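# Close the white door from inside so it latches

## Task

Working from inside the room, push the white door closed until its latch catches and holds. Disturb nothing else and finish holding nothing: release the door and back away from it. The robot must not topple or be left leaning, or the task fails. Once everything has settled after you finish, during the final second neither arm (hands included) nor the lift may touch anything, and the base may not touch any movable object such as a part, box, cart, lid or drawer; breaking this costs a deduction.

## Robot and tools

ROBOT. A LinearBot: an omnidirectional wheeled base with a column about 1.7 m tall. A carriage rides the column (lift_m) and carries two identical six-joint arms, each with a two-finger gripper. Arm bases sit about 0.57 m + lift_m above the floor; carriage parts hang roughly 0.15 m under them. A hand reaches 0.78 m from its shoulder but only about 0.38 m below the arm base. The hand is about 0.16 m long and 0.1 m wide (0.14 m open). Parked arm: joints 1-6 = 0, 0.05, 0.05, 1.45, 0, 0; parked, the robot is about 0.85 m wide and 0.65 m long. Cameras: carriage_camera (fixed, forward, tilted about 20 degrees down), left_wrist_camera and right_wrist_camera (looking past the fingertips).

FRAMES. Base frame: metres, origin on the floor below the base centre, x forward, y left, z up. left_hand and right_hand are the midpoints between each hand's pads in this frame, with quat_wxyz giving hand orientation (hand z along the fingers, fingers open along hand y; an upright hand with joints 1, 5, 6 at 0 reads 1,0,0,0). Readings often place the hand a bit higher than it truly is. base_odometry is in the odometry frame (the base frame at scene start), counted from wheel turns only, so slip looks like travel; heading in rad, left positive, -3.142 to 3.142.

move. Arguments: base, joints, speeds, min_time_s, cameras, blocking. An action needs base, joints or both.
- base: an object holding exactly one key, an offset from where the base last reported itself (or from where it is, if a move was still running): translate_m (-2 to 2 m, forward +), strafe_m (-2 to 2 m, left +), rotate_rad (-6.3 to 6.3 rad, counter-clockwise +).
- joints: a single flat object shared by both arms and the lift, keyed by name; every value is an absolute target. lift_m 0 to 1 m. For each side (left_/right_): joint1_rad -2.617 to 3.054 (swing about vertical, 0 ahead, + left); joint2_rad 0 to 3.141 (shoulder: 0 upper arm pointing back level, 1.57 vertical, 3.14 forward level); joint3_rad 0 to 3.141 (elbow, 0 folded, 3.14 straight); joint4_rad -1.57 to 1.57 (wrist pitch, + raises tips); joint5_rad -1.57 to 1.57 (wrist yaw, + swings tips to the right); joint6_rad -2.094 to 2.094 (roll about the fingers, + clockwise seen from the forearm); gripper_m 0 to 0.093 m (pad gap). Done tolerances: lift 0.004, j1 0.02, j2 0.105, j3 0.06, j4 0.04, j5 0.025, j6 0.02, gripper 0.004.
- speeds: top speeds for this action only: translate_m and strafe_m 0.02-0.5 m/s, rotate_rad 0.05-1.57 rad/s, lift_m 0.08-0.27 m/s (default 0.25); others default to the maximum.
- min_time_s: 0.1-8 s, a floor on arm and gripper motion time. Too short speeds up the move and can overshoot; 2 or more gives straighter hand paths.
- cameras: list of camera names or ["all"]; [] for none; omitted means all for an empty call, none otherwise. Unknown names invalidate the call.
- blocking: true/omitted waits until everything rests; false returns in about 0.5 s while motion continues. A later move overrides only the joints (or base) it names.
One action lasts at most 15 s; a move ends as time_out after 14 s. An unknown key makes a call invalid; an out-of-range value gets it refused, and then remaining move, wait and finished_scene calls in that reply are skipped, as they are after any stop you did not order.

RESULTS. The move line reads done or the worst status. Statuses: moving, done, off_target (resting short and maybe still pushing), contact_stop, time_out (old target dropped, holds in place), stopped, not_followed ("joint command not followed": arm targets withheld because arms would nearly touch), limit_stop_at_motor_heat. on_its_own lists uncommanded behaviour ("held at" is a target). motor_effort is percent of maximum, peak in brackets; drive_wheels is the busiest wheel. Joint torques are in N m, positive toward larger angles. Motor temperatures: one block per arm. MOTOR HOT appears at 75 C; at 100 C an OVER-TEMPERATURE FAULT drops that arm for 30-60 s, after which resend its targets. pictures names the image order. wait(0) shows an "earlier move" line.

OTHER TOOLS. wait(seconds 0-10, cameras): commands nothing, returns early if running moves finish. stop(cameras): brakes all running motion; the base coasts a little, and stopped arms may keep pressing. zoom_image(camera, region [x0, y0, x1, y1] pixels from the top-left, at most 504 by 504) enlarges the latest image of that camera. read_manual(section "licences") only returns licence text. finished_scene(scene: current scene number) ends the scene irreversibly; after ending the first scene, send nothing more in that reply.

CAUTIONS. Do not let the arms strike or squeeze each other (fingers count); a hard press ends the scene. To free withheld arms, send one arm its current readings with joint 1 turned away from the other, then the other in a later action. With joint 2 below 0.8, turning joint 1 outward 0.5 rad or more can hit the column. Arms have no contact stop and keep pushing when blocked, heating up; a stretched arm heats within minutes, so park arms while driving or thinking. The base stops on contact only sometimes and ignores the arms. Tipping risk grows with a high carriage, outstretched arms, pushing or pulling, and sudden stops; never drive away while gripping a fixed handle, and watch for a hand z that rises on its own (a lean). After a bump, back off about 0.2 m. Push the door steadily, not a slam, confirm the latch, let go, retreat, and park both arms in free air with the base clear of anything movable. Time keeps running while you think.

Each tool is called in YAML: its name, and indented under it one key for each argument.

## Session

move:

Scene clock: 0.00 s.
Joint torques (N m): no reading
Motor temperatures (°C): left_arm=[31 34 39 31 28 30 27] | right_arm=[32 35 36 31 30 29 31]
base_odometry: x=+0.000 y=+0.000 heading=+0.000
base_status: not commanded
joint_positions: lift_m=+0.300 left_joint1_rad=-0.003 left_joint2_rad=+0.052 left_joint3_rad=+0.038 left_joint4_rad=+1.430 left_joint5_rad=-0.033 left_joint6_rad=+0.031 left_gripper_m=+0.09396 right_joint1_rad=+0.000 right_joint2_rad=+0.035 right_joint3_rad=+0.040 right_joint4_rad=+1.434 right_joint5_rad=-0.028 right_joint6_rad=-0.032 right_gripper_m=+0.09396
joint_status: not commanded
motor_effort: lift_m=+18 drive_wheels=+1
left_hand: x=+0.2553 y=+0.3028 z=+1.3095 quat_wxyz=(+0.997, -0.015, +0.077, +0.015) (m; base frame)
right_hand: x=+0.2486 y=-0.2923 z=+1.3103 quat_wxyz=(+0.998, -0.015, +0.066, -0.015) (m; base frame)
pictures: carriage_camera, left_wrist_camera, right_wrist_camera
Images, in order (width x height): carriage_camera 672x504, left_wrist_camera 672x504, right_wrist_camera 672x504.

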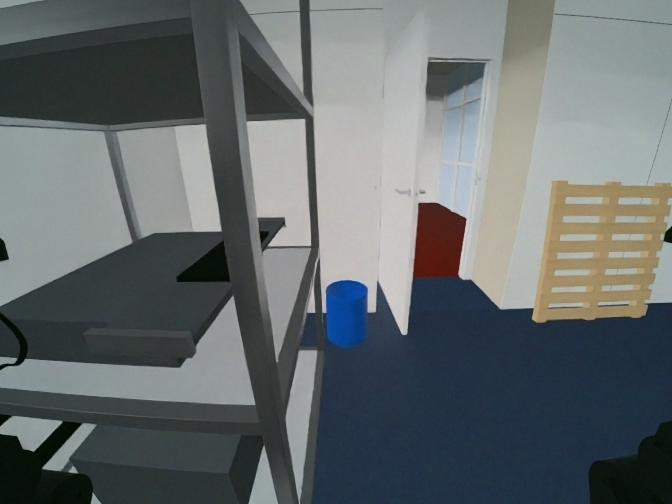

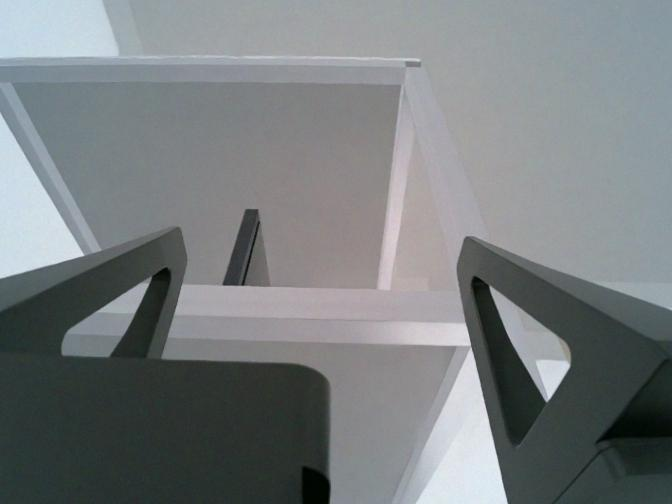

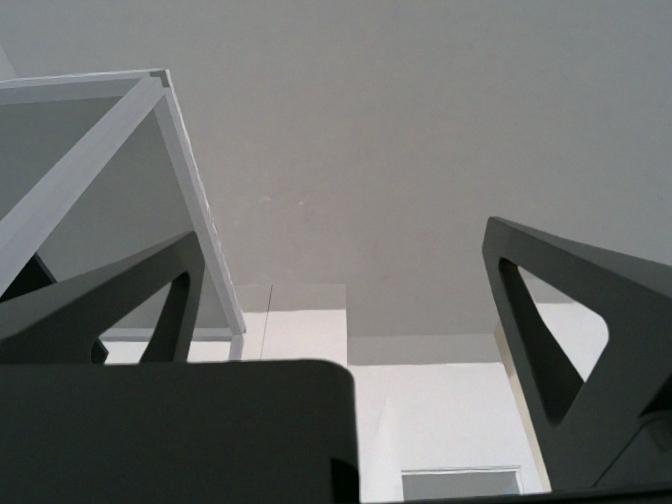

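move:
  base: {"strafe_m": -0.65}
  cameras: ["carriage_camera"]

Scene clock: 56.83 s.
Joint torques (N m): left_arm=[-0.24 3.97 5.55 -0.09 0.07 0.05] | right_arm=[-0.18 3.84 5.98 -0.21 -0.05 -0.06]
move: done
base_odometry: x=-0.001 y=-0.650 heading=-0.001
base_status: done
joint_positions: lift_m=+0.300 left_joint1_rad=-0.003 left_joint2_rad=+0.052 left_joint3_rad=+0.038 left_joint4_rad=+1.430 left_joint5_rad=-0.033 left_joint6_rad=+0.031 left_gripper_m=+0.09396 right_joint1_rad=+0.001 right_joint2_rad=+0.035 right_joint3_rad=+0.040 right_joint4_rad=+1.434 right_joint5_rad=-0.028 right_joint6_rad=-0.032 right_gripper_m=+0.09396
joint_status: not commanded
motor_effort: lift_m=+18(18) drive_wheels=-3(19)
left_hand: x=+0.2553 y=+0.3028 z=+1.3095 quat_wxyz=(+0.997, -0.015, +0.077, +0.015) (m; base frame)
right_hand: x=+0.2486 y=-0.2923 z=+1.3103 quat_wxyz=(+0.998, -0.015, +0.066, -0.015) (m; base frame)
pictures: carriage_camera
Images, in order (width x height): carriage_camera 672x504.

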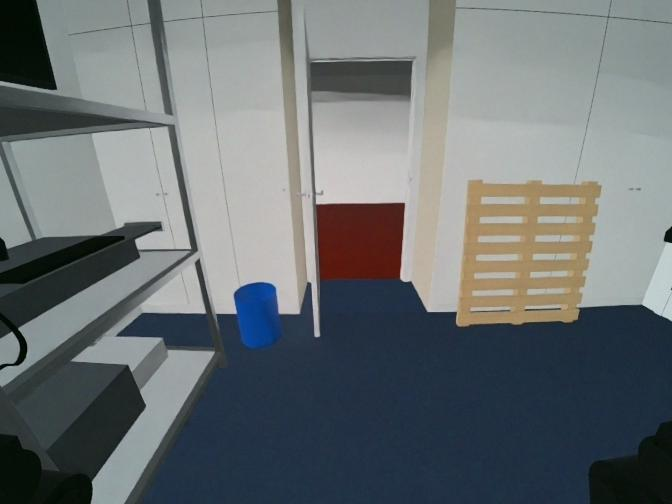

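move:
  joints: {"left_joint1_rad":0.0,"left_joint2_rad":2.14,"left_joint3_rad":1.555,"left_joint4_rad":0.587,"left_joint5_rad":0,"left_joint6_rad":0,"left_gripper_m":0.0}
  min_time_s: 2

move:
  base: {"translate_m": 0.8}
  cameras: ["all"]

Scene clock: 77.27 s.
Joint torques (N m): left_arm=[0.08 -12.64 9.24 1.92 0.27 -0.09] | right_arm=[-0.16 3.79 5.94 -0.19 -0.04 -0.05]
move: done
base_odometry: x=-0.001 y=-0.650 heading=-0.001
base_status: not commanded
joint_positions: lift_m=+0.300 left_joint1_rad=-0.003 left_joint2_rad=+2.133 left_joint3_rad=+1.527 left_joint4_rad=+0.593 left_joint5_rad=-0.016 left_joint6_rad=+0.012 left_gripper_m=+0.00067 right_joint1_rad=+0.001 right_joint2_rad=+0.035 right_joint3_rad=+0.040 right_joint4_rad=+1.434 right_joint5_rad=-0.028 right_joint6_rad=-0.032 right_gripper_m=+0.09396
joint_status: all done
motor_effort: lift_m=+18(18) drive_wheels=-3(4)
left_hand: x=+0.8594 y=+0.2983 z=+1.1240 quat_wxyz=(+0.702, +0.000, +0.712, +0.009) (m; base frame)
right_hand: x=+0.2486 y=-0.2923 z=+1.3103 quat_wxyz=(+0.998, -0.015, +0.066, -0.015) (m; base frame)
pictures: none

Scene clock: 81.13 s.
Joint torques (N m): left_arm=[0.12 -12.72 9.26 1.96 0.25 -0.08] | right_arm=[-0.16 3.88 6.02 -0.17 -0.05 -0.04]
move: done
base_odometry: x=+0.799 y=-0.651 heading=-0.001
base_status: done
joint_positions: lift_m=+0.300 left_joint1_rad=-0.003 left_joint2_rad=+2.133 left_joint3_rad=+1.528 left_joint4_rad=+0.589 left_joint5_rad=-0.015 left_joint6_rad=+0.012 left_gripper_m=+0.00067 right_joint1_rad=+0.001 right_joint2_rad=+0.035 right_joint3_rad=+0.040 right_joint4_rad=+1.433 right_joint5_rad=-0.028 right_joint6_rad=-0.032 right_gripper_m=+0.09396
joint_status: not commanded
motor_effort: lift_m=+18(18) drive_wheels=-4(16)
left_hand: x=+0.8595 y=+0.2982 z=+1.1236 quat_wxyz=(+0.701, +0.000, +0.713, +0.009) (m; base frame)
right_hand: x=+0.2489 y=-0.2923 z=+1.3103 quat_wxyz=(+0.998, -0.015, +0.066, -0.015) (m; base frame)
pictures: carriage_camera, left_wrist_camera, right_wrist_camera
Images, in order (width x height): carriage_camera 672x504, left_wrist_camera 672x504, right_wrist_camera 672x504.

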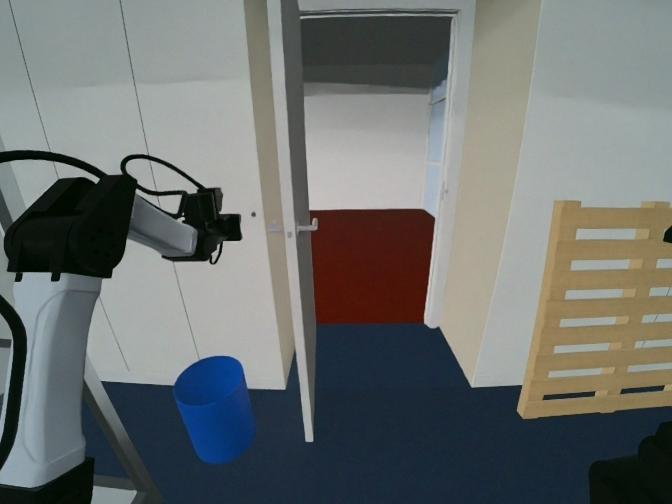

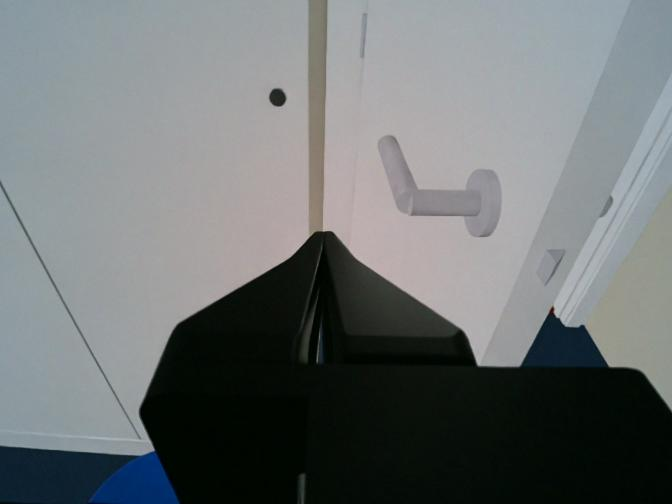

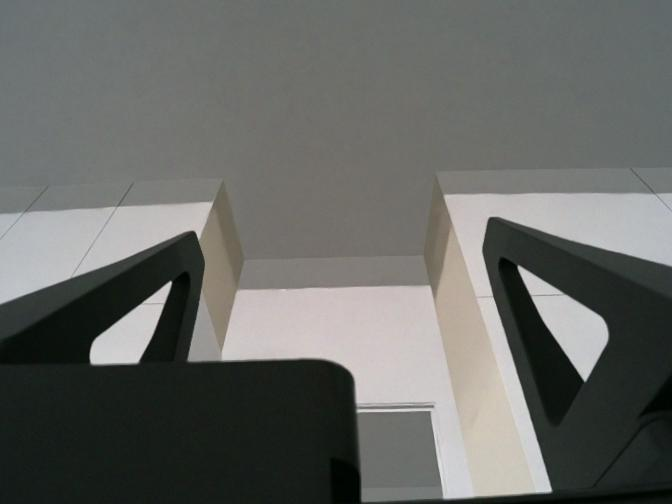

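move:
  joints: {"lift_m":0.45}

move:
  base: {"translate_m": 0.42}
  speeds: {"translate_m": 0.3}
  cameras: ["carriage_camera","left_wrist_camera"]

Scene clock: 93.73 s.
Joint torques (N m): left_arm=[0.21 -13.53 8.34 1.94 0.24 -0.08] | right_arm=[-0.12 3.93 6 -0.17 -0.07 -0.05]
Motor temperatures (°C): left_arm=[31 39 44 34 28 30 27] | right_arm=[31 37 37 30 30 29 31]
move: done
base_odometry: x=+0.799 y=-0.651 heading=-0.001
base_status: not commanded
joint_positions: lift_m=+0.450 left_joint1_rad=-0.003 left_joint2_rad=+2.141 left_joint3_rad=+1.537 left_joint4_rad=+0.584 left_joint5_rad=-0.015 left_joint6_rad=+0.012 left_gripper_m=+0.00067 right_joint1_rad=+0.001 right_joint2_rad=+0.035 right_joint3_rad=+0.040 right_joint4_rad=+1.433 right_joint5_rad=-0.028 right_joint6_rad=-0.032 right_gripper_m=+0.09396
joint_status: all done
motor_effort: lift_m=+17(22) drive_wheels=+4(5)
left_hand: x=+0.8613 y=+0.2982 z=+1.2721 quat_wxyz=(+0.700, +0.000, +0.714, +0.009) (m; base frame)
right_hand: x=+0.2489 y=-0.2923 z=+1.4604 quat_wxyz=(+0.998, -0.015, +0.066, -0.015) (m; base frame)
pictures: none

Scene clock: 96.63 s.
Joint torques (N m): left_arm=[0.02 -13.53 8.57 1.98 0.31 -0.09] | right_arm=[-0.16 3.86 5.96 -0.18 -0.05 -0.05]
move: done
base_odometry: x=+1.219 y=-0.652 heading=-0.001
base_status: done
joint_positions: lift_m=+0.450 left_joint1_rad=-0.003 left_joint2_rad=+2.141 left_joint3_rad=+1.537 left_joint4_rad=+0.584 left_joint5_rad=-0.015 left_joint6_rad=+0.012 left_gripper_m=+0.00067 right_joint1_rad=+0.001 right_joint2_rad=+0.035 right_joint3_rad=+0.040 right_joint4_rad=+1.433 right_joint5_rad=-0.028 right_joint6_rad=-0.032 right_gripper_m=+0.09396
joint_status: not commanded
motor_effort: lift_m=+17(18) drive_wheels=-4(14)
left_hand: x=+0.8613 y=+0.2982 z=+1.2720 quat_wxyz=(+0.700, +0.000, +0.714, +0.009) (m; base frame)
right_hand: x=+0.2489 y=-0.2923 z=+1.4604 quat_wxyz=(+0.998, -0.015, +0.066, -0.015) (m; base frame)
pictures: carriage_camera, left_wrist_camera
Images, in order (width x height): carriage_camera 672x504, left_wrist_camera 672x504.

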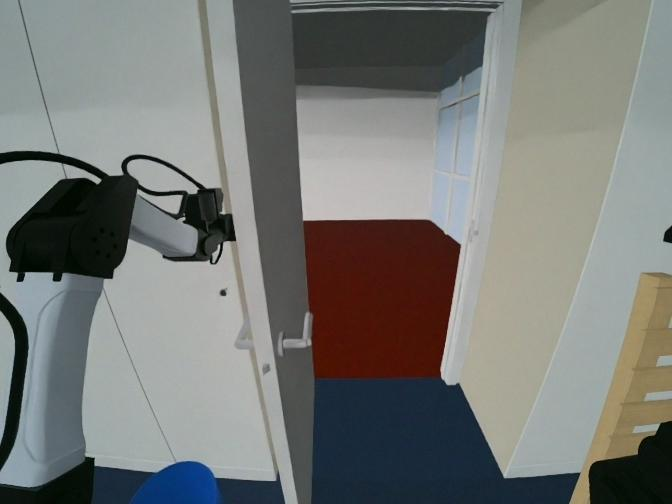

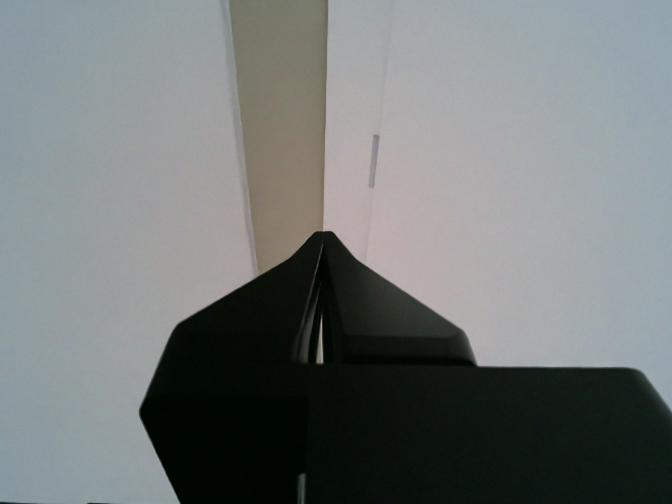

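move:
  base: {"strafe_m": -0.35}
  speeds: {"strafe_m": 0.15}
  cameras: ["carriage_camera","left_wrist_camera"]

Scene clock: 104.07 s.
Joint torques (N m): left_arm=[0.01 -13.53 8.42 2 0.24 0] | right_arm=[-0.35 3.88 5.93 -0.19 -0.06 -0.04]
Motor temperatures (°C): left_arm=[31 44 46 36 28 30 28] | right_arm=[31 37 37 30 30 29 31]
move: done
base_odometry: x=+1.219 y=-1.002 heading=-0.001
base_status: done
joint_positions: lift_m=+0.450 left_joint1_rad=-0.001 left_joint2_rad=+2.141 left_joint3_rad=+1.537 left_joint4_rad=+0.584 left_joint5_rad=-0.013 left_joint6_rad=+0.006 left_gripper_m=+0.00066 right_joint1_rad=+0.001 right_joint2_rad=+0.035 right_joint3_rad=+0.040 right_joint4_rad=+1.433 right_joint5_rad=-0.028 right_joint6_rad=-0.032 right_gripper_m=+0.09396
joint_status: not commanded
motor_effort: lift_m=+17(18) drive_wheels=+0(13)
left_hand: x=+0.8613 y=+0.2991 z=+1.2719 quat_wxyz=(+0.700, -0.002, +0.714, +0.007) (m; base frame)
right_hand: x=+0.2489 y=-0.2923 z=+1.4604 quat_wxyz=(+0.998, -0.015, +0.066, -0.015) (m; base frame)
pictures: carriage_camera, left_wrist_camera
Images, in order (width x height): carriage_camera 672x504, left_wrist_camera 672x504.

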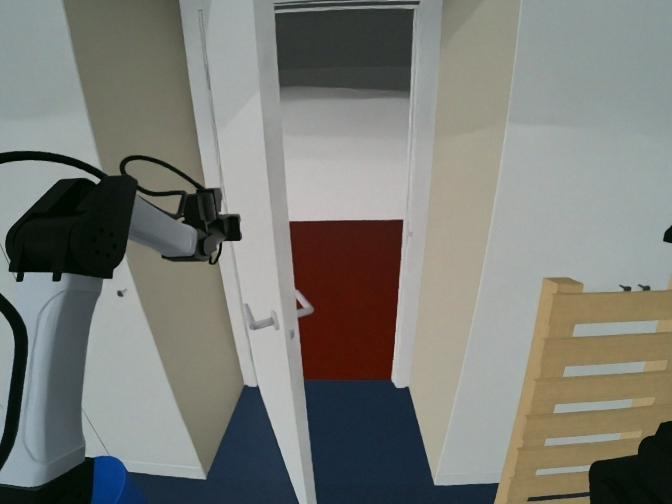

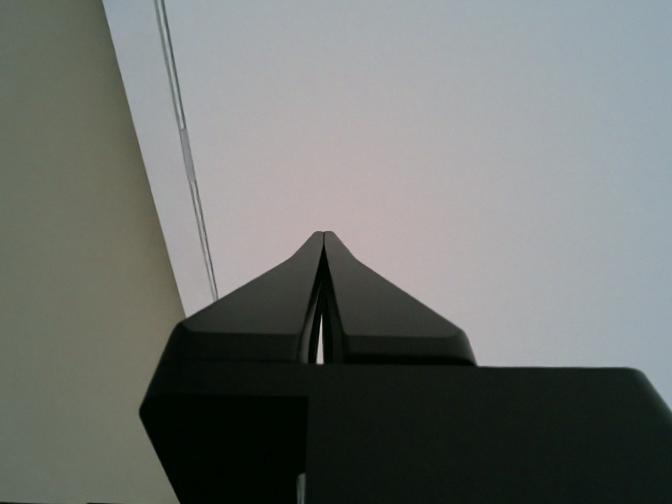

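move:
  base: {"translate_m": 0.15}
  speeds: {"translate_m": 0.15}

move:
  joints: {"left_joint1_rad":-0.5}
  min_time_s: 2.5
  cameras: ["carriage_camera","left_wrist_camera"]

Scene clock: 119.40 s.
Joint torques (N m): left_arm=[-0.44 -13.42 8.5 1.96 0.26 0.04] | right_arm=[-0.17 3.74 6 -0.18 -0.06 -0.04]
move: done
base_odometry: x=+1.369 y=-1.002 heading=-0.002
base_status: done
joint_positions: lift_m=+0.450 left_joint1_rad=+0.004 left_joint2_rad=+2.141 left_joint3_rad=+1.537 left_joint4_rad=+0.584 left_joint5_rad=-0.015 left_joint6_rad=+0.004 left_gripper_m=+0.00066 right_joint1_rad=+0.001 right_joint2_rad=+0.035 right_joint3_rad=+0.040 right_joint4_rad=+1.433 right_joint5_rad=-0.028 right_joint6_rad=-0.032 right_gripper_m=+0.09396
joint_status: not commanded
motor_effort: lift_m=+17(17) drive_wheels=+4(13)
left_hand: x=+0.8613 y=+0.3026 z=+1.2719 quat_wxyz=(+0.700, -0.006, +0.714, +0.008) (m; base frame)
right_hand: x=+0.2489 y=-0.2923 z=+1.4604 quat_wxyz=(+0.998, -0.015, +0.066, -0.015) (m; base frame)
pictures: none

Scene clock: 122.20 s.
Joint torques (N m): left_arm=[-0.49 -13.53 8.46 2 0.25 0] | right_arm=[-0.16 3.89 6 -0.18 -0.04 -0.03]
Motor temperatures (°C): left_arm=[31 49 47 38 28 30 28] | right_arm=[31 37 38 30 30 29 31]
move: done
base_odometry: x=+1.369 y=-1.002 heading=-0.002
base_status: not commanded
joint_positions: lift_m=+0.450 left_joint1_rad=-0.497 left_joint2_rad=+2.141 left_joint3_rad=+1.537 left_joint4_rad=+0.584 left_joint5_rad=-0.014 left_joint6_rad=+0.002 left_gripper_m=+0.00066 right_joint1_rad=+0.001 right_joint2_rad=+0.035 right_joint3_rad=+0.040 right_joint4_rad=+1.433 right_joint5_rad=-0.028 right_joint6_rad=-0.032 right_gripper_m=+0.09396
joint_status: all done
motor_effort: lift_m=+17(18) drive_wheels=+2(6)
left_hand: x=+0.7844 y=-0.0086 z=+1.2719 quat_wxyz=(+0.680, +0.172, +0.693, -0.166) (m; base frame)
right_hand: x=+0.2489 y=-0.2923 z=+1.4604 quat_wxyz=(+0.998, -0.015, +0.066, -0.015) (m; base frame)
pictures: carriage_camera, left_wrist_camera
Images, in order (width x height): carriage_camera 672x504, left_wrist_camera 672x504.

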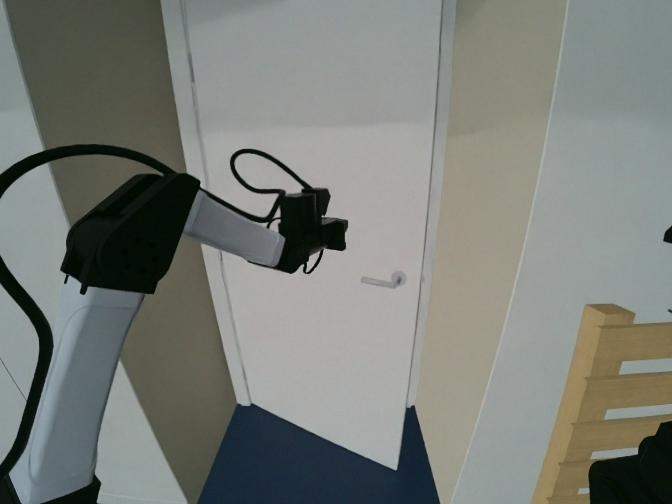

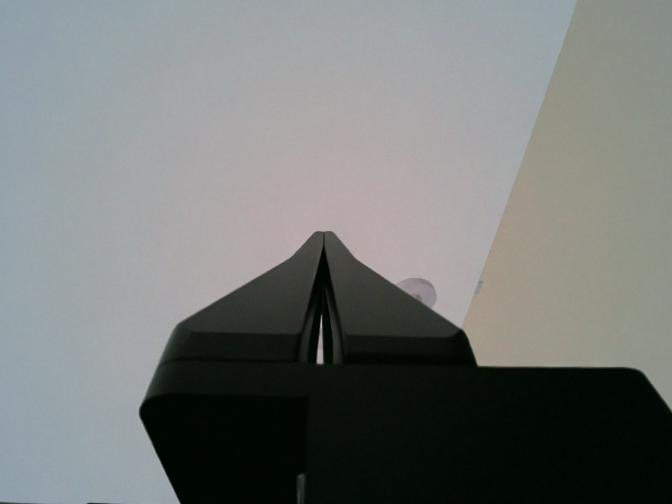

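move:
  base: {"translate_m": 0.5}
  speeds: {"translate_m": 0.15}
  cameras: ["carriage_camera","left_wrist_camera"]

Scene clock: 130.57 s.
Joint torques (N m): left_arm=[0.62 -13.05 8.76 2.07 -0.18 0.02] | right_arm=[-0.18 3.92 5.98 -0.16 -0.05 -0.05]
move: done
base_odometry: x=+1.869 y=-1.003 heading=-0.002
base_status: done
joint_positions: lift_m=+0.450 left_joint1_rad=-0.510 left_joint2_rad=+2.137 left_joint3_rad=+1.533 left_joint4_rad=+0.577 left_joint5_rad=+0.022 left_joint6_rad=+0.002 left_gripper_m=+0.00066 right_joint1_rad=+0.001 right_joint2_rad=+0.035 right_joint3_rad=+0.040 right_joint4_rad=+1.434 right_joint5_rad=-0.028 right_joint6_rad=-0.032 right_gripper_m=+0.09396
joint_status: not commanded
motor_effort: lift_m=+17(18) drive_wheels=-1(12)
left_hand: x=+0.7764 y=-0.0211 z=+1.2712 quat_wxyz=(+0.674, +0.189, +0.691, -0.183) (m; base frame)
right_hand: x=+0.2486 y=-0.2922 z=+1.4604 quat_wxyz=(+0.998, -0.015, +0.066, -0.015) (m; base frame)
pictures: carriage_camera, left_wrist_camera
Images, in order (width x height): carriage_camera 672x504, left_wrist_camera 672x504.

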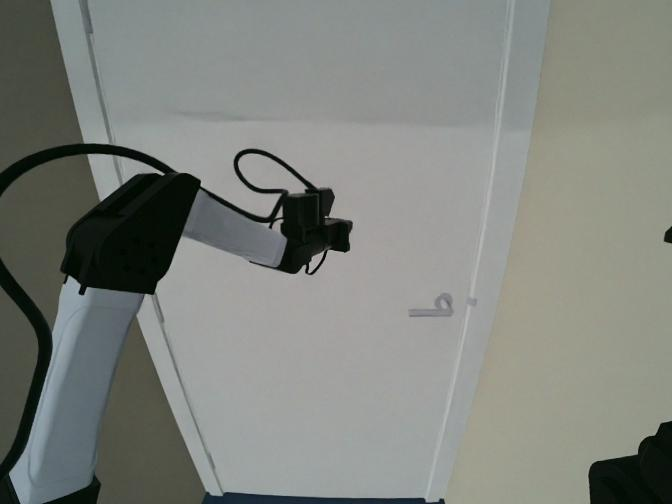

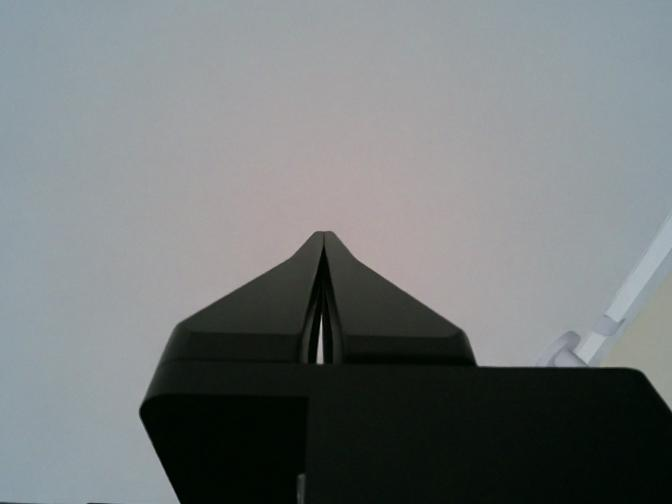

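move:
  base: {"translate_m": 0.08}
  speeds: {"translate_m": 0.1}
  cameras: ["carriage_camera"]

Scene clock: 136.73 s.
Joint torques (N m): left_arm=[7.23 -13.01 8.65 2.08 -4.28 0.03] | right_arm=[-0.32 3.88 5.93 -0.19 -0.05 -0.05]
move: done
base_odometry: x=+1.949 y=-1.004 heading=-0.002
base_status: done
joint_positions: lift_m=+0.450 left_joint1_rad=-0.598 left_joint2_rad=+2.137 left_joint3_rad=+1.533 left_joint4_rad=+0.571 left_joint5_rad=+0.380 left_joint6_rad=+0.002 left_gripper_m=+0.00065 right_joint1_rad=+0.001 right_joint2_rad=+0.035 right_joint3_rad=+0.040 right_joint4_rad=+1.433 right_joint5_rad=-0.028 right_joint6_rad=-0.032 right_gripper_m=+0.09396
joint_status: not commanded
motor_effort: lift_m=+18(18) drive_wheels=+7(13)
left_hand: x=+0.7018 y=-0.1125 z=+1.2699 quat_wxyz=(+0.613, +0.334, +0.635, -0.330) (m; base frame)
right_hand: x=+0.2487 y=-0.2922 z=+1.4604 quat_wxyz=(+0.998, -0.015, +0.066, -0.015) (m; base frame)
pictures: carriage_camera
Images, in order (width x height): carriage_camera 672x504.

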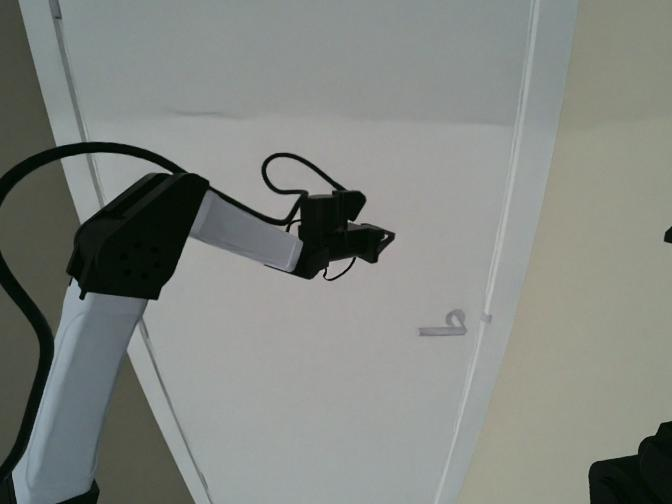

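move:
  base: {"translate_m": -0.35}
  speeds: {"translate_m": 0.2}

move:
  joints: {"left_joint1_rad":0.0,"left_joint2_rad":0.05,"left_joint3_rad":0.05,"left_joint4_rad":1.45,"left_joint5_rad":0,"left_joint6_rad":0,"right_joint1_rad":0.1,"right_joint2_rad":2.14,"right_joint3_rad":1.555,"right_joint4_rad":0.587,"right_joint5_rad":0,"right_joint6_rad":0,"right_gripper_m":0.0}
  min_time_s: 2
  cameras: ["all"]

Scene clock: 152.73 s.
Joint torques (N m): left_arm=[-0.55 -12.97 8.8 2.14 -0.08 -0.01] | right_arm=[-0.21 3.81 5.93 -0.2 -0.05 -0.03]
Motor temperatures (°C): left_arm=[33 54 47 40 38 30 28] | right_arm=[31 37 38 30 30 29 31]
move: done
base_odometry: x=+1.599 y=-1.003 heading=-0.002
base_status: done
joint_positions: lift_m=+0.450 left_joint1_rad=-0.497 left_joint2_rad=+2.137 left_joint3_rad=+1.533 left_joint4_rad=+0.572 left_joint5_rad=+0.015 left_joint6_rad=+0.002 left_gripper_m=+0.00065 right_joint1_rad=+0.001 right_joint2_rad=+0.035 right_joint3_rad=+0.040 right_joint4_rad=+1.433 right_joint5_rad=-0.028 right_joint6_rad=-0.032 right_gripper_m=+0.09396
joint_status: not commanded
motor_effort: lift_m=+17(18) drive_wheels=+2(12)
left_hand: x=+0.7811 y=-0.0125 z=+1.2698 quat_wxyz=(+0.673, +0.182, +0.695, -0.176) (m; base frame)
right_hand: x=+0.2487 y=-0.2922 z=+1.4604 quat_wxyz=(+0.998, -0.015, +0.066, -0.015) (m; base frame)
pictures: none

Scene clock: 155.10 s.
Joint torques (N m): left_arm=[0.2 3.12 4.56 0.04 -0.07 0.03] | right_arm=[0.47 -11.32 10.37 2.17 0.08 0.06]
move: done
base_odometry: x=+1.599 y=-1.003 heading=-0.002
base_status: not commanded
joint_positions: lift_m=+0.450 left_joint1_rad=-0.006 left_joint2_rad=+0.057 left_joint3_rad=+0.057 left_joint4_rad=+1.435 left_joint5_rad=+0.010 left_joint6_rad=+0.002 left_gripper_m=+0.00066 right_joint1_rad=+0.093 right_joint2_rad=+2.129 right_joint3_rad=+1.528 right_joint4_rad=+0.594 right_joint5_rad=-0.013 right_joint6_rad=-0.009 right_gripper_m=+0.00010
joint_status: all done
motor_effort: lift_m=+17(18) drive_wheels=+0(3)
left_hand: x=+0.2503 y=+0.2952 z=+1.4648 quat_wxyz=(+0.998, +0.005, +0.068, -0.002) (m; base frame)
right_hand: x=+0.8559 y=-0.2349 z=+1.2775 quat_wxyz=(+0.704, -0.041, +0.708, +0.034) (m; base frame)
pictures: carriage_camera, left_wrist_camera, right_wrist_camera
Images, in order (width x height): carriage_camera 672x504, left_wrist_camera 672x504, right_wrist_camera 672x504.

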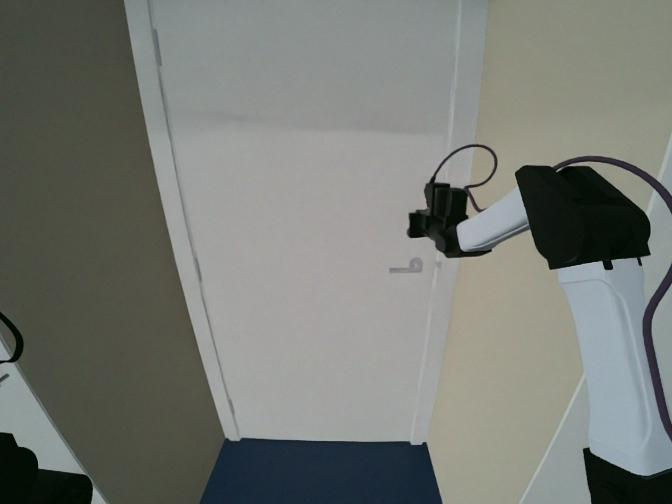

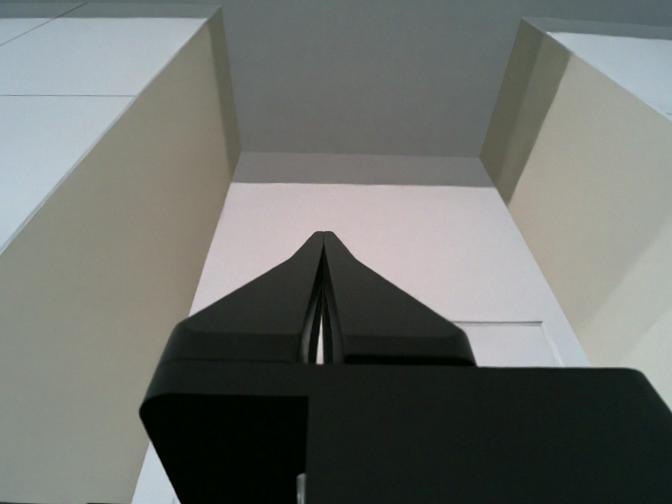

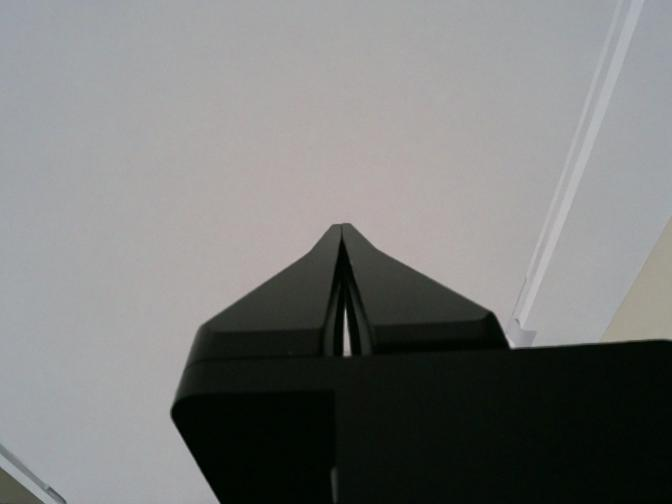

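zoom_image:
  camera: "carriage_camera"
  region: [340, 220, 500, 460]

zoom_image:
  camera: "right_wrist_camera"
  region: [480, 260, 640, 380]

Scaled by 2.100 from the camera's 672x504 image, which has a finer 960x720 frame.

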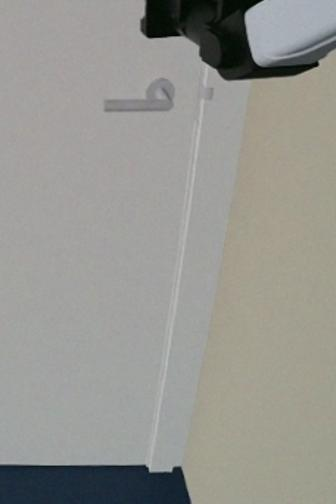

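Scaled by 3.150 from the camera's 672x504 image, which has a finer 960x720 frame.

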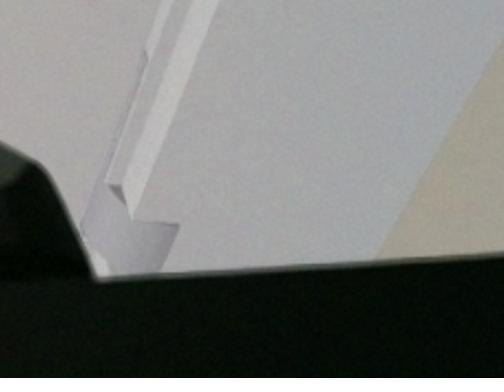

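move:
  base: {"translate_m": 0.24}
  speeds: {"translate_m": 0.08}
  cameras: ["carriage_camera","right_wrist_camera"]

Scene clock: 170.63 s.
Joint torques (N m): left_arm=[0.29 3.22 4.67 -0.05 -0.06 0.04] | right_arm=[-0.42 9.25 16.23 7.07 0.08 0.02]
Motor temperatures (°C): left_arm=[32 46 46 37 33 30 28] | right_arm=[31 41 41 36 29 29 31]
move: done
base_odometry: x=+1.838 y=-1.004 heading=-0.002
base_status: done
joint_positions: lift_m=+0.450 left_joint1_rad=-0.006 left_joint2_rad=+0.055 left_joint3_rad=+0.055 left_joint4_rad=+1.446 left_joint5_rad=+0.010 left_joint6_rad=+0.002 left_gripper_m=+0.00066 right_joint1_rad=+0.102 right_joint2_rad=+1.911 right_joint3_rad=+1.469 right_joint4_rad=+0.147 right_joint5_rad=-0.014 right_joint6_rad=-0.005 right_gripper_m=+0.00010
joint_status: not commanded
motor_effort: lift_m=+18(18) drive_wheels=+17(29)
left_hand: x=+0.2474 y=+0.2952 z=+1.4649 quat_wxyz=(+0.998, +0.005, +0.062, -0.002) (m; base frame)
right_hand: x=+0.8043 y=-0.2342 z=+1.2709 quat_wxyz=(+0.595, -0.047, +0.802, +0.035) (m; base frame)
pictures: carriage_camera, right_wrist_camera
Images, in order (width x height): carriage_camera 672x504, right_wrist_camera 672x504.

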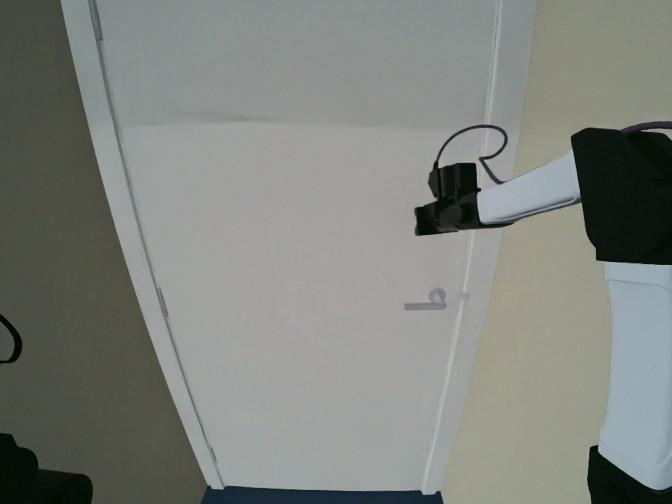

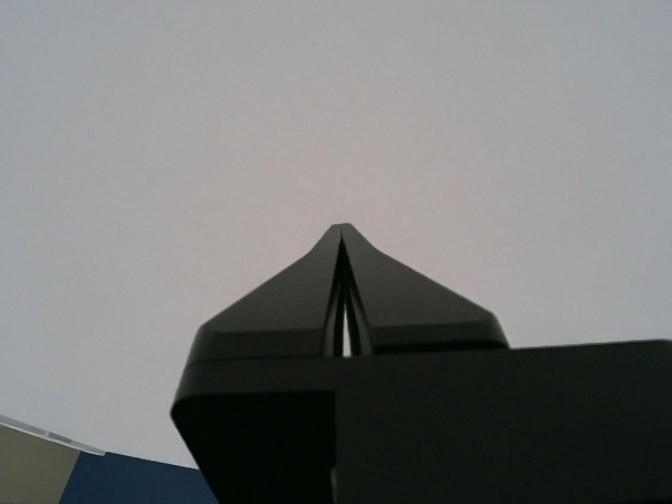

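zoom_image:
  camera: "carriage_camera"
  region: [380, 240, 520, 504]

zoom_image:
  camera: "carriage_camera"
  region: [420, 270, 500, 350]

Scaled by 1.909 from the camera's 672x504 image, which has a finer 960x720 frame.

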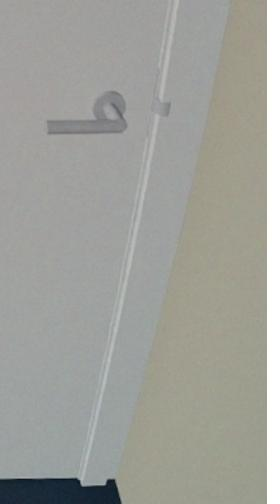

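Scaled by 6.300 from the camera's 672x504 image, which has a finer 960x720 frame.

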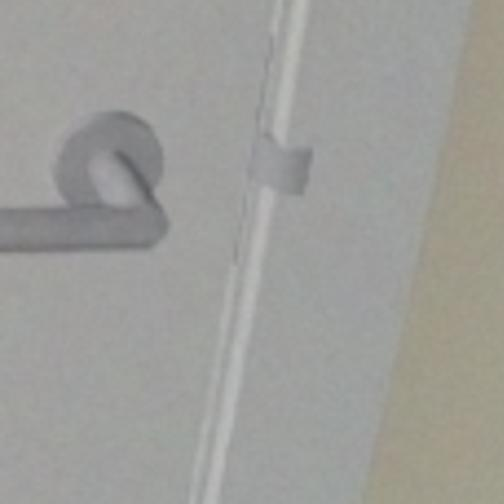

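move:
  base: {"translate_m": 0.05}
  speeds: {"translate_m": 0.08}
  cameras: ["carriage_camera"]

zoom_image:
  camera: "carriage_camera"
  region: [380, 240, 520, 504]

move:
  base: {"translate_m": -0.25}
  speeds: {"translate_m": 0.15}
  cameras: ["carriage_camera"]

zoom_image:
  camera: "carriage_camera"
  region: [380, 220, 520, 460]

Scene clock: 186.23 s.
Joint torques (N m): left_arm=[0.31 3.4 4.97 -0.11 -0.03 0.03] | right_arm=[-0.96 10.99 16.23 7.51 0.56 0.02]
Motor temperatures (°C): left_arm=[32 43 45 35 31 30 28] | right_arm=[31 41 45 80 30 29 31]
move: contact_stop
MOTOR HOT: joint 4 (wrist pitch) of the right arm reports 80 °C; the controller stops that arm at 100 °C. To cool a motor, set the load down, stop pushing, or move to a pose that needs little force.
base_odometry: x=+1.850 y=-1.004 heading=-0.005
base_status: translate_m contact_stop (by the wheels' count: +0.012 of +0.050)
joint_positions: lift_m=+0.450 left_joint1_rad=-0.005 left_joint2_rad=+0.054 left_joint3_rad=+0.053 left_joint4_rad=+1.448 left_joint5_rad=+0.010 left_joint6_rad=+0.002 left_gripper_m=+0.00066 right_joint1_rad=+0.109 right_joint2_rad=+1.891 right_joint3_rad=+1.469 right_joint4_rad=+0.104 right_joint5_rad=-0.067 right_joint6_rad=-0.005 right_gripper_m=+0.00010
joint_status: not commanded
motor_effort: lift_m=+17(18) drive_wheels=+23(52)
left_hand: x=+0.2474 y=+0.2953 z=+1.4643 quat_wxyz=(+0.998, +0.005, +0.062, -0.002) (m; base frame)
right_hand: x=+0.7968 y=-0.2218 z=+1.2719 quat_wxyz=(+0.584, -0.066, +0.807, +0.058) (m; base frame)
pictures: carriage_camera
Images, in order (width x height): carriage_camera 672x504.

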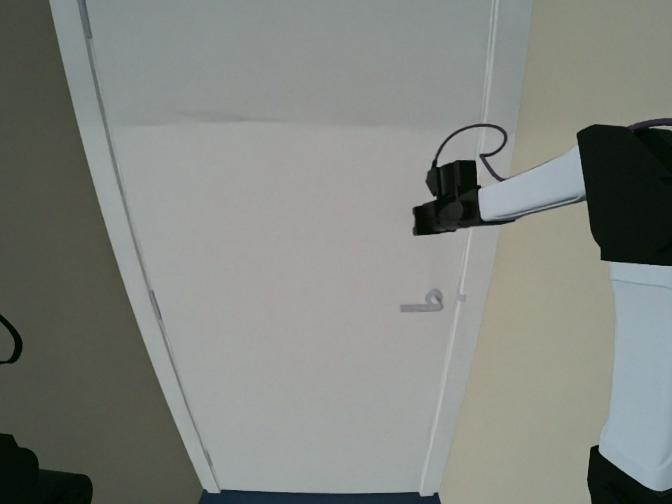

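Scaled by 1.909 from the camera's 672x504 image, which has a finer 960x720 frame.

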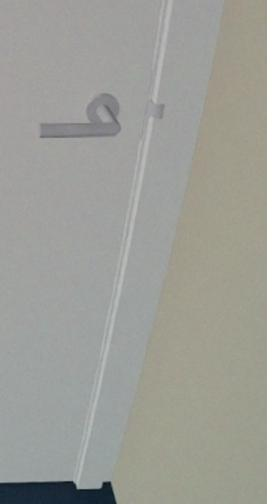

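not run: a stop that you did not command came earlier in this reply.

Scaled by 2.100 from the camera's 672x504 image, which has a finer 960x720 frame.

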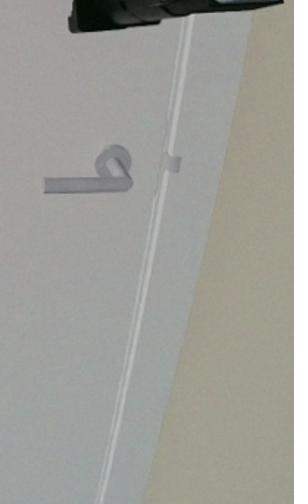

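move:
  base: {"translate_m": -0.45}
  speeds: {"translate_m": 0.25}

move:
  joints: {"right_joint1_rad":0.0,"right_joint2_rad":0.05,"right_joint3_rad":0.05,"right_joint4_rad":1.45,"right_joint5_rad":0,"right_joint6_rad":0}
  min_time_s: 2
  cameras: ["carriage_camera"]

zoom_image:
  camera: "carriage_camera"
  region: [340, 200, 500, 440]

Scene clock: 195.40 s.
Joint torques (N m): left_arm=[0.32 3.23 4.98 -0.08 -0.06 0.04] | right_arm=[-0.8 -12.21 10.25 2.41 0.05 0.03]
Motor temperatures (°C): left_arm=[31 41 44 35 31 30 28] | right_arm=[31 43 47 90 30 29 31]
move: done
MOTOR HOT: still on. Joint 4 (wrist pitch) of the right arm reports 90 °C.
base_odometry: x=+1.400 y=-1.002 heading=-0.005
base_status: done
joint_positions: lift_m=+0.450 left_joint1_rad=-0.005 left_joint2_rad=+0.054 left_joint3_rad=+0.052 left_joint4_rad=+1.448 left_joint5_rad=+0.010 left_joint6_rad=+0.002 left_gripper_m=+0.00066 right_joint1_rad=+0.107 right_joint2_rad=+2.136 right_joint3_rad=+1.529 right_joint4_rad=+0.579 right_joint5_rad=-0.012 right_joint6_rad=-0.005 right_gripper_m=+0.00010
joint_status: not commanded
motor_effort: lift_m=+17(18) drive_wheels=+0(17)
left_hand: x=+0.2477 y=+0.2953 z=+1.4640 quat_wxyz=(+0.998, +0.005, +0.063, -0.002) (m; base frame)
right_hand: x=+0.8560 y=-0.2262 z=+1.2696 quat_wxyz=(+0.696, -0.044, +0.716, +0.040) (m; base frame)
pictures: none

Scene clock: 197.73 s.
Joint torques (N m): left_arm=[0.34 3.37 4.94 -0.08 -0.03 0.07] | right_arm=[-0.88 2.89 4.92 -0.06 0.04 0]
Motor temperatures (°C): left_arm=[31 41 44 35 31 30 28] | right_arm=[31 43 47 84 30 29 31]
move: done
MOTOR HOT: still on. Joint 4 (wrist pitch) of the right arm reports 84 °C.
base_odometry: x=+1.400 y=-1.002 heading=-0.005
base_status: not commanded
joint_positions: lift_m=+0.450 left_joint1_rad=-0.005 left_joint2_rad=+0.054 left_joint3_rad=+0.052 left_joint4_rad=+1.448 left_joint5_rad=+0.010 left_joint6_rad=+0.002 left_gripper_m=+0.00066 right_joint1_rad=+0.008 right_joint2_rad=+0.059 right_joint3_rad=+0.059 right_joint4_rad=+1.438 right_joint5_rad=-0.011 right_joint6_rad=-0.005 right_gripper_m=+0.00010
joint_status: all done
motor_effort: lift_m=+18(18) drive_wheels=+0(5)
left_hand: x=+0.2477 y=+0.2953 z=+1.4640 quat_wxyz=(+0.998, +0.005, +0.063, -0.002) (m; base frame)
right_hand: x=+0.2494 y=-0.2950 z=+1.4655 quat_wxyz=(+0.998, -0.006, +0.066, +0.002) (m; base frame)
pictures: carriage_camera
Images, in order (width x height): carriage_camera 672x504.

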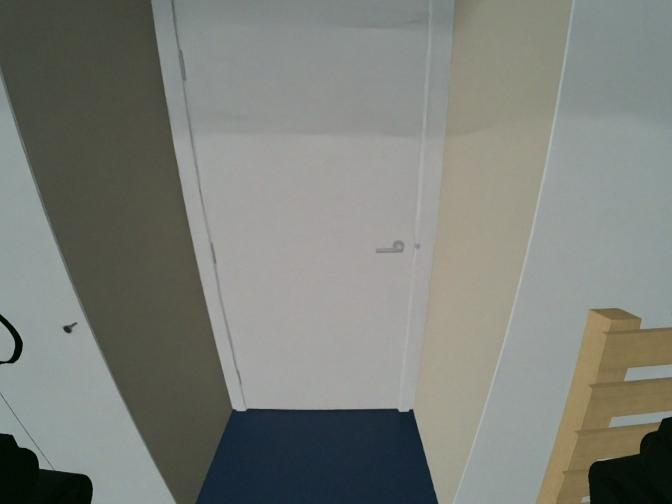

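Scaled by 2.100 from the camera's 672x504 image, which has a finer 960x720 frame.

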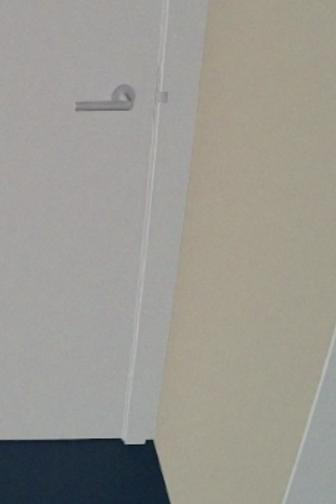

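finished_scene:
  scene: 1

The scene is finished: the task was done.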